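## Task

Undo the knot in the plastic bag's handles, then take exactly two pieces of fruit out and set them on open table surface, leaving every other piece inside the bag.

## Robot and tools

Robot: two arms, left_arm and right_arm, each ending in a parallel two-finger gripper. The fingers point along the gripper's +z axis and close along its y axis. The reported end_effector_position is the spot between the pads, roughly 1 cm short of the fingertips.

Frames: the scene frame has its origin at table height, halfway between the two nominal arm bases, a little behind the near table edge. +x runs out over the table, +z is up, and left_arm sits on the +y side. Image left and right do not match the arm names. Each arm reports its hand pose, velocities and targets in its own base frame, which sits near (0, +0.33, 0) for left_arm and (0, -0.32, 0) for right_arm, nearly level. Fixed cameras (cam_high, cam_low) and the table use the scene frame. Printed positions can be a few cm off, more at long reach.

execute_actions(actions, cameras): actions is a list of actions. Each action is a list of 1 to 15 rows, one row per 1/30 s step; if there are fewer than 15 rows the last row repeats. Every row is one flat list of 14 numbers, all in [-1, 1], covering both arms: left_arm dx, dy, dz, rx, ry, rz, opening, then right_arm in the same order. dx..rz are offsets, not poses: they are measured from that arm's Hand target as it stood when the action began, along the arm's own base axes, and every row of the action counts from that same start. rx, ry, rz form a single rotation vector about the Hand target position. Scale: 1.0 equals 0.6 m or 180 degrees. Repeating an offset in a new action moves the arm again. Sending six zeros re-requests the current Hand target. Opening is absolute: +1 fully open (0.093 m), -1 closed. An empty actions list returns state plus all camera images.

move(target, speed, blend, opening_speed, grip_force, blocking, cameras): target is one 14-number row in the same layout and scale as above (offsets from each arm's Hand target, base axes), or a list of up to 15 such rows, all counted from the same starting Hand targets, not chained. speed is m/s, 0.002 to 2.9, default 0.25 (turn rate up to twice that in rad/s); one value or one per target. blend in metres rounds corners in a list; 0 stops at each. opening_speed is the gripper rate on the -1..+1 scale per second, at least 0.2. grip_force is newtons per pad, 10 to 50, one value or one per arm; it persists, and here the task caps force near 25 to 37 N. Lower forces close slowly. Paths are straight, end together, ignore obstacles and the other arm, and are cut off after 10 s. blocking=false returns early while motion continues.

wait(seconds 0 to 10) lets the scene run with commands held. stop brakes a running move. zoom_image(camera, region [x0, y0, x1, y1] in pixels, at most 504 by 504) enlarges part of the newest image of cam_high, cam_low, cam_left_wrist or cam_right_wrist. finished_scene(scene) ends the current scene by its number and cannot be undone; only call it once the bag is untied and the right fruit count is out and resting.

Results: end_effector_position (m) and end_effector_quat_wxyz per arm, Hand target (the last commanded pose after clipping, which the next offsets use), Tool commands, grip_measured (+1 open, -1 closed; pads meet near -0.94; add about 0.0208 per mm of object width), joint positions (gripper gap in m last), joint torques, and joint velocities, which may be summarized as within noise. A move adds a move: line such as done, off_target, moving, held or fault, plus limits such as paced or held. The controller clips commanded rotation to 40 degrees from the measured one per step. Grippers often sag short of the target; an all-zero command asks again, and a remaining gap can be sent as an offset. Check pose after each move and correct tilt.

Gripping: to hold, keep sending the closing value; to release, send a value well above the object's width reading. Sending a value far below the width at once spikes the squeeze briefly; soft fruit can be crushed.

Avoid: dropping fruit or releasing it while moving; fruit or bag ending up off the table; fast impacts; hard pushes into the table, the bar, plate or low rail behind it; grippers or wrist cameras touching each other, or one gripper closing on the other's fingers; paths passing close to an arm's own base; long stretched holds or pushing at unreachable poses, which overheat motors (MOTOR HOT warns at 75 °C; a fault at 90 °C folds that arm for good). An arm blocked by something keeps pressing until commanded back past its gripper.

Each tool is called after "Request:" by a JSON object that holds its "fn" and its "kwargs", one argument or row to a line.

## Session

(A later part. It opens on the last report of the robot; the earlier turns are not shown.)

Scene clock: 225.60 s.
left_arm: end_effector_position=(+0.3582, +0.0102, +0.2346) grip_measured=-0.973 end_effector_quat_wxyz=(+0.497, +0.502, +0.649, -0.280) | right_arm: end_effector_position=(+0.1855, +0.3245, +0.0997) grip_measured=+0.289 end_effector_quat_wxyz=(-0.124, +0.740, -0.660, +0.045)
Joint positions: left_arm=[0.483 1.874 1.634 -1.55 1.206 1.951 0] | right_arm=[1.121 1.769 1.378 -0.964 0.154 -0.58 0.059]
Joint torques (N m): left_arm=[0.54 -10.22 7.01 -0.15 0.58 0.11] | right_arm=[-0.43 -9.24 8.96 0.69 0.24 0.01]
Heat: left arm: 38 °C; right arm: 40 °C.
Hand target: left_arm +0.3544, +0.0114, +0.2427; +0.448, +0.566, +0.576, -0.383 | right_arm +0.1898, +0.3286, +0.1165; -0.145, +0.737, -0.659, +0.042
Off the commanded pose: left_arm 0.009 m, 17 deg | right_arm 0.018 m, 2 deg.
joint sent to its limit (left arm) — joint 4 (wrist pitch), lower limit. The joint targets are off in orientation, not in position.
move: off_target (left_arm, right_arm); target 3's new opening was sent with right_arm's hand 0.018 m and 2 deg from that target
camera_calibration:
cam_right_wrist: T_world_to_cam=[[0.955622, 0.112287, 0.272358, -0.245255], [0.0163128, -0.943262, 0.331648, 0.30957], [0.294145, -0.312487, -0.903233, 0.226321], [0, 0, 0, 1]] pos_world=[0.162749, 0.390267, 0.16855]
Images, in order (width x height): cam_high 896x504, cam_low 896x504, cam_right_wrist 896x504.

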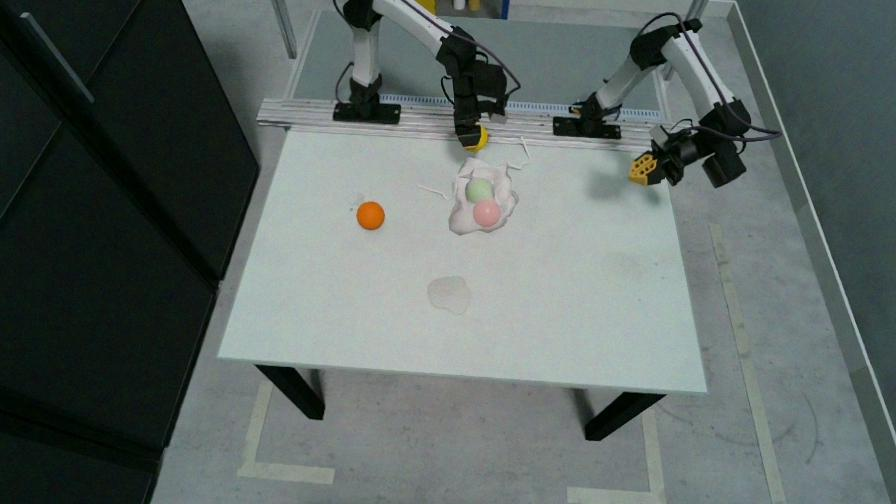

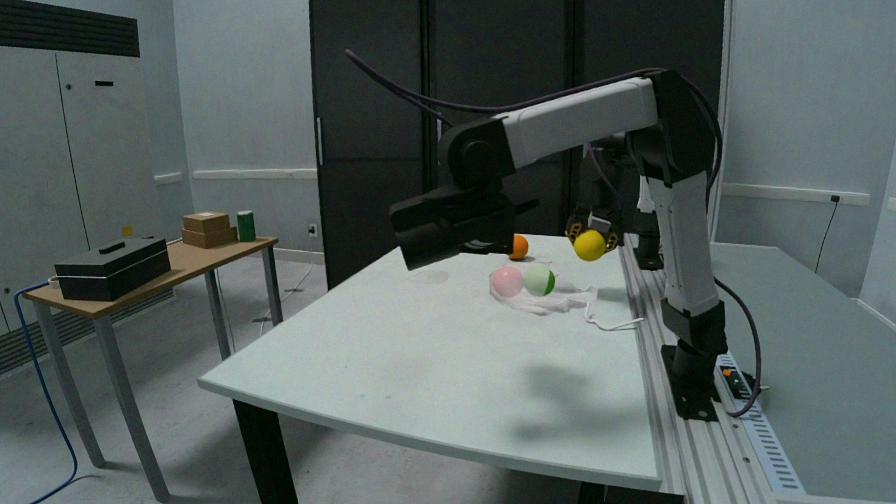

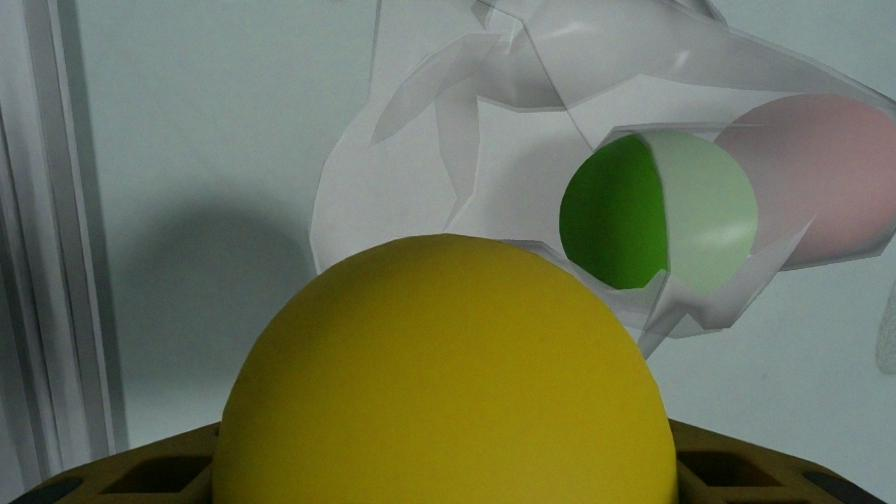

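Request:
{"fn": "move", "kwargs": {
  "target": [
    [0,0,0,0,0,0,-1,0.07,-0.33,0.06,0.04,0,-0.15,0],
    [0,0,0,0,0,0,-1,0.117,-0.648,0.03,0.058,0,-0.214,0],
    [0,0,0,0,0,0,-1,0.117,-0.648,-0.157,0.058,0,-0.214,0],
    [0,0,0,0,0,0,-1,0.117,-0.648,-0.157,0.058,0,-0.214,0.75],
    [0,0,0,0,0,0,-1,0.117,-0.648,0.08,0.058,0,-0.214,0.75]
  ],
  "blend": [0.05,0,0,0,0],
  "speed": [0.25,0.25,0.12,0.1,0.15],
  "opening_speed": 1,
  "cameras": ["cam_high","cam_low"]
}}

Scene clock: 233.53 s.
left_arm: end_effector_position=(+0.3582, +0.0102, +0.2346) grip_measured=-0.973 end_effector_quat_wxyz=(+0.497, +0.502, +0.649, -0.280) | right_arm: end_effector_position=(+0.2606, -0.0606, +0.1555) grip_measured=+0.749 end_effector_quat_wxyz=(+0.184, -0.460, +0.869, -0.023)
Joint positions: left_arm=[0.483 1.874 1.634 -1.55 1.206 1.951 0] | right_arm=[-0.384 1.291 1.115 -1.116 -0.249 -1.323 0.081]
Joint torques (N m): left_arm=[0.54 -10.29 6.94 -0.14 0.6 0.11] | right_arm=[-0.25 -4.53 8.64 0.62 -0.12 0]
Heat: left arm: 38 °C; right arm: 39 °C.
Hand target: left_arm +0.3544, +0.0114, +0.2427; +0.448, +0.566, +0.576, -0.383 | right_arm +0.2600, -0.0603, +0.1645; +0.189, -0.462, +0.866, -0.029
Off the commanded pose: left_arm 0.009 m, 17 deg | right_arm 0.009 m, 1 deg.
joint sent to its limit (left arm) — joint 4 (wrist pitch), lower limit. The joint targets are off in orientation, not in position.
move: off_target (left_arm); target 4's new opening was sent with right_arm's hand 0.012 m and 3 deg from that target
Images, in order (width x height): cam_high 896x504, cam_low 896x504.

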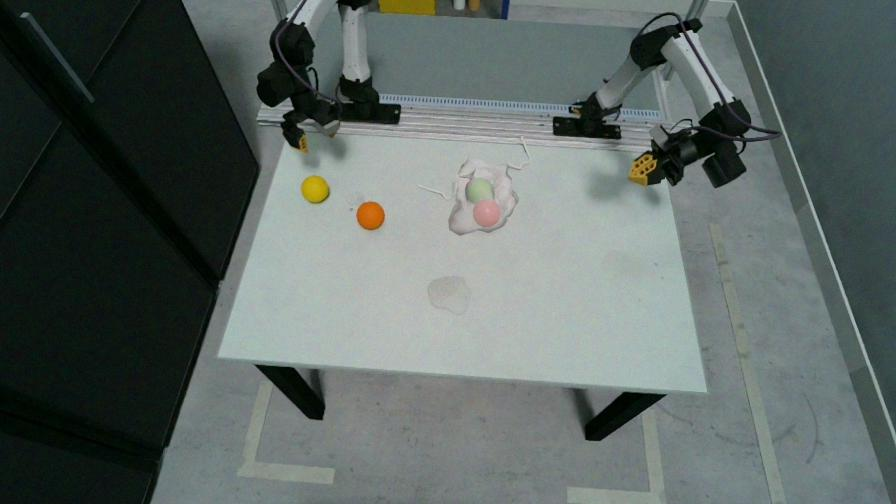

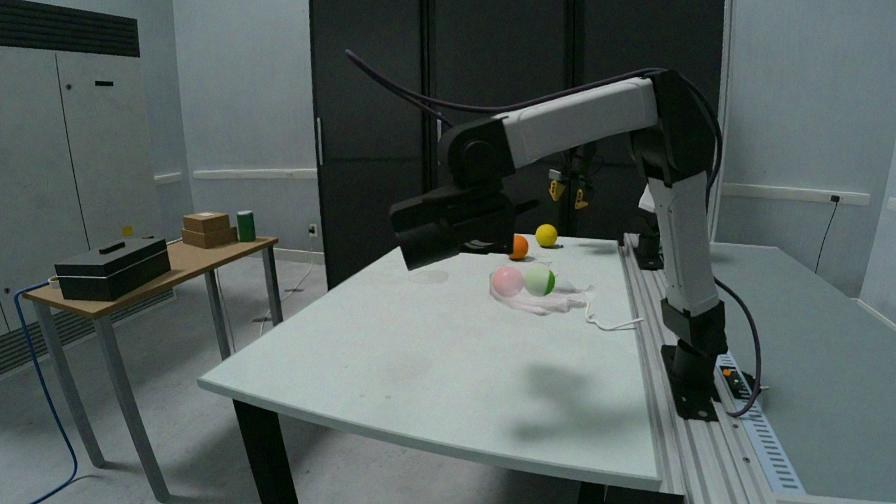

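Request:
{"fn": "wait", "kwargs": {
  "seconds": 0.7,
  "cameras": ["cam_high"]
}}

Scene clock: 234.47 s.
left_arm: end_effector_position=(+0.3582, +0.0102, +0.2346) grip_measured=-0.973 end_effector_quat_wxyz=(+0.497, +0.502, +0.649, -0.280) | right_arm: end_effector_position=(+0.2605, -0.0605, +0.1555) grip_measured=+0.749 end_effector_quat_wxyz=(+0.184, -0.460, +0.869, -0.023)
Joint positions: left_arm=[0.483 1.874 1.634 -1.55 1.206 1.951 0] | right_arm=[-0.384 1.291 1.115 -1.116 -0.249 -1.323 0.081]
Joint torques (N m): left_arm=[0.5 -10.24 6.93 -0.16 0.6 0.13] | right_arm=[-0.23 -4.55 8.64 0.62 -0.11 0.02]
Heat: left arm: 38 °C; right arm: 39 °C.
Hand target: left_arm +0.3544, +0.0114, +0.2427; +0.448, +0.566, +0.576, -0.383 | right_arm +0.2600, -0.0603, +0.1645; +0.189, -0.462, +0.866, -0.029
Tool commands: left_gripper/opening=-1.0 right_gripper/opening=+0.75
Off the commanded pose: left_arm 0.009 m, 17 deg | right_arm 0.009 m, 1 deg.
wait: 0.70 s; at rest from the start
Images, in order (width x height): cam_high 896x504.

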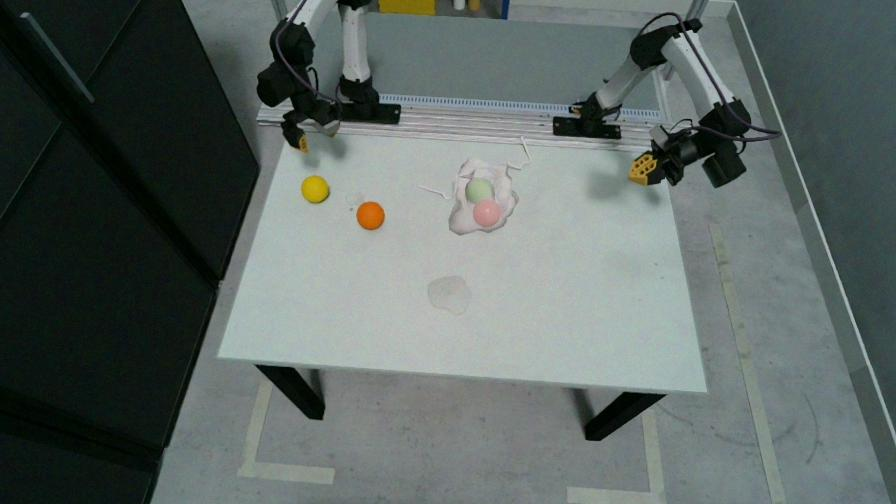

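Stable.

Request:
{"fn": "finished_scene", "kwargs": {
  "scene": 2
}}

The scene is finished: the task was done.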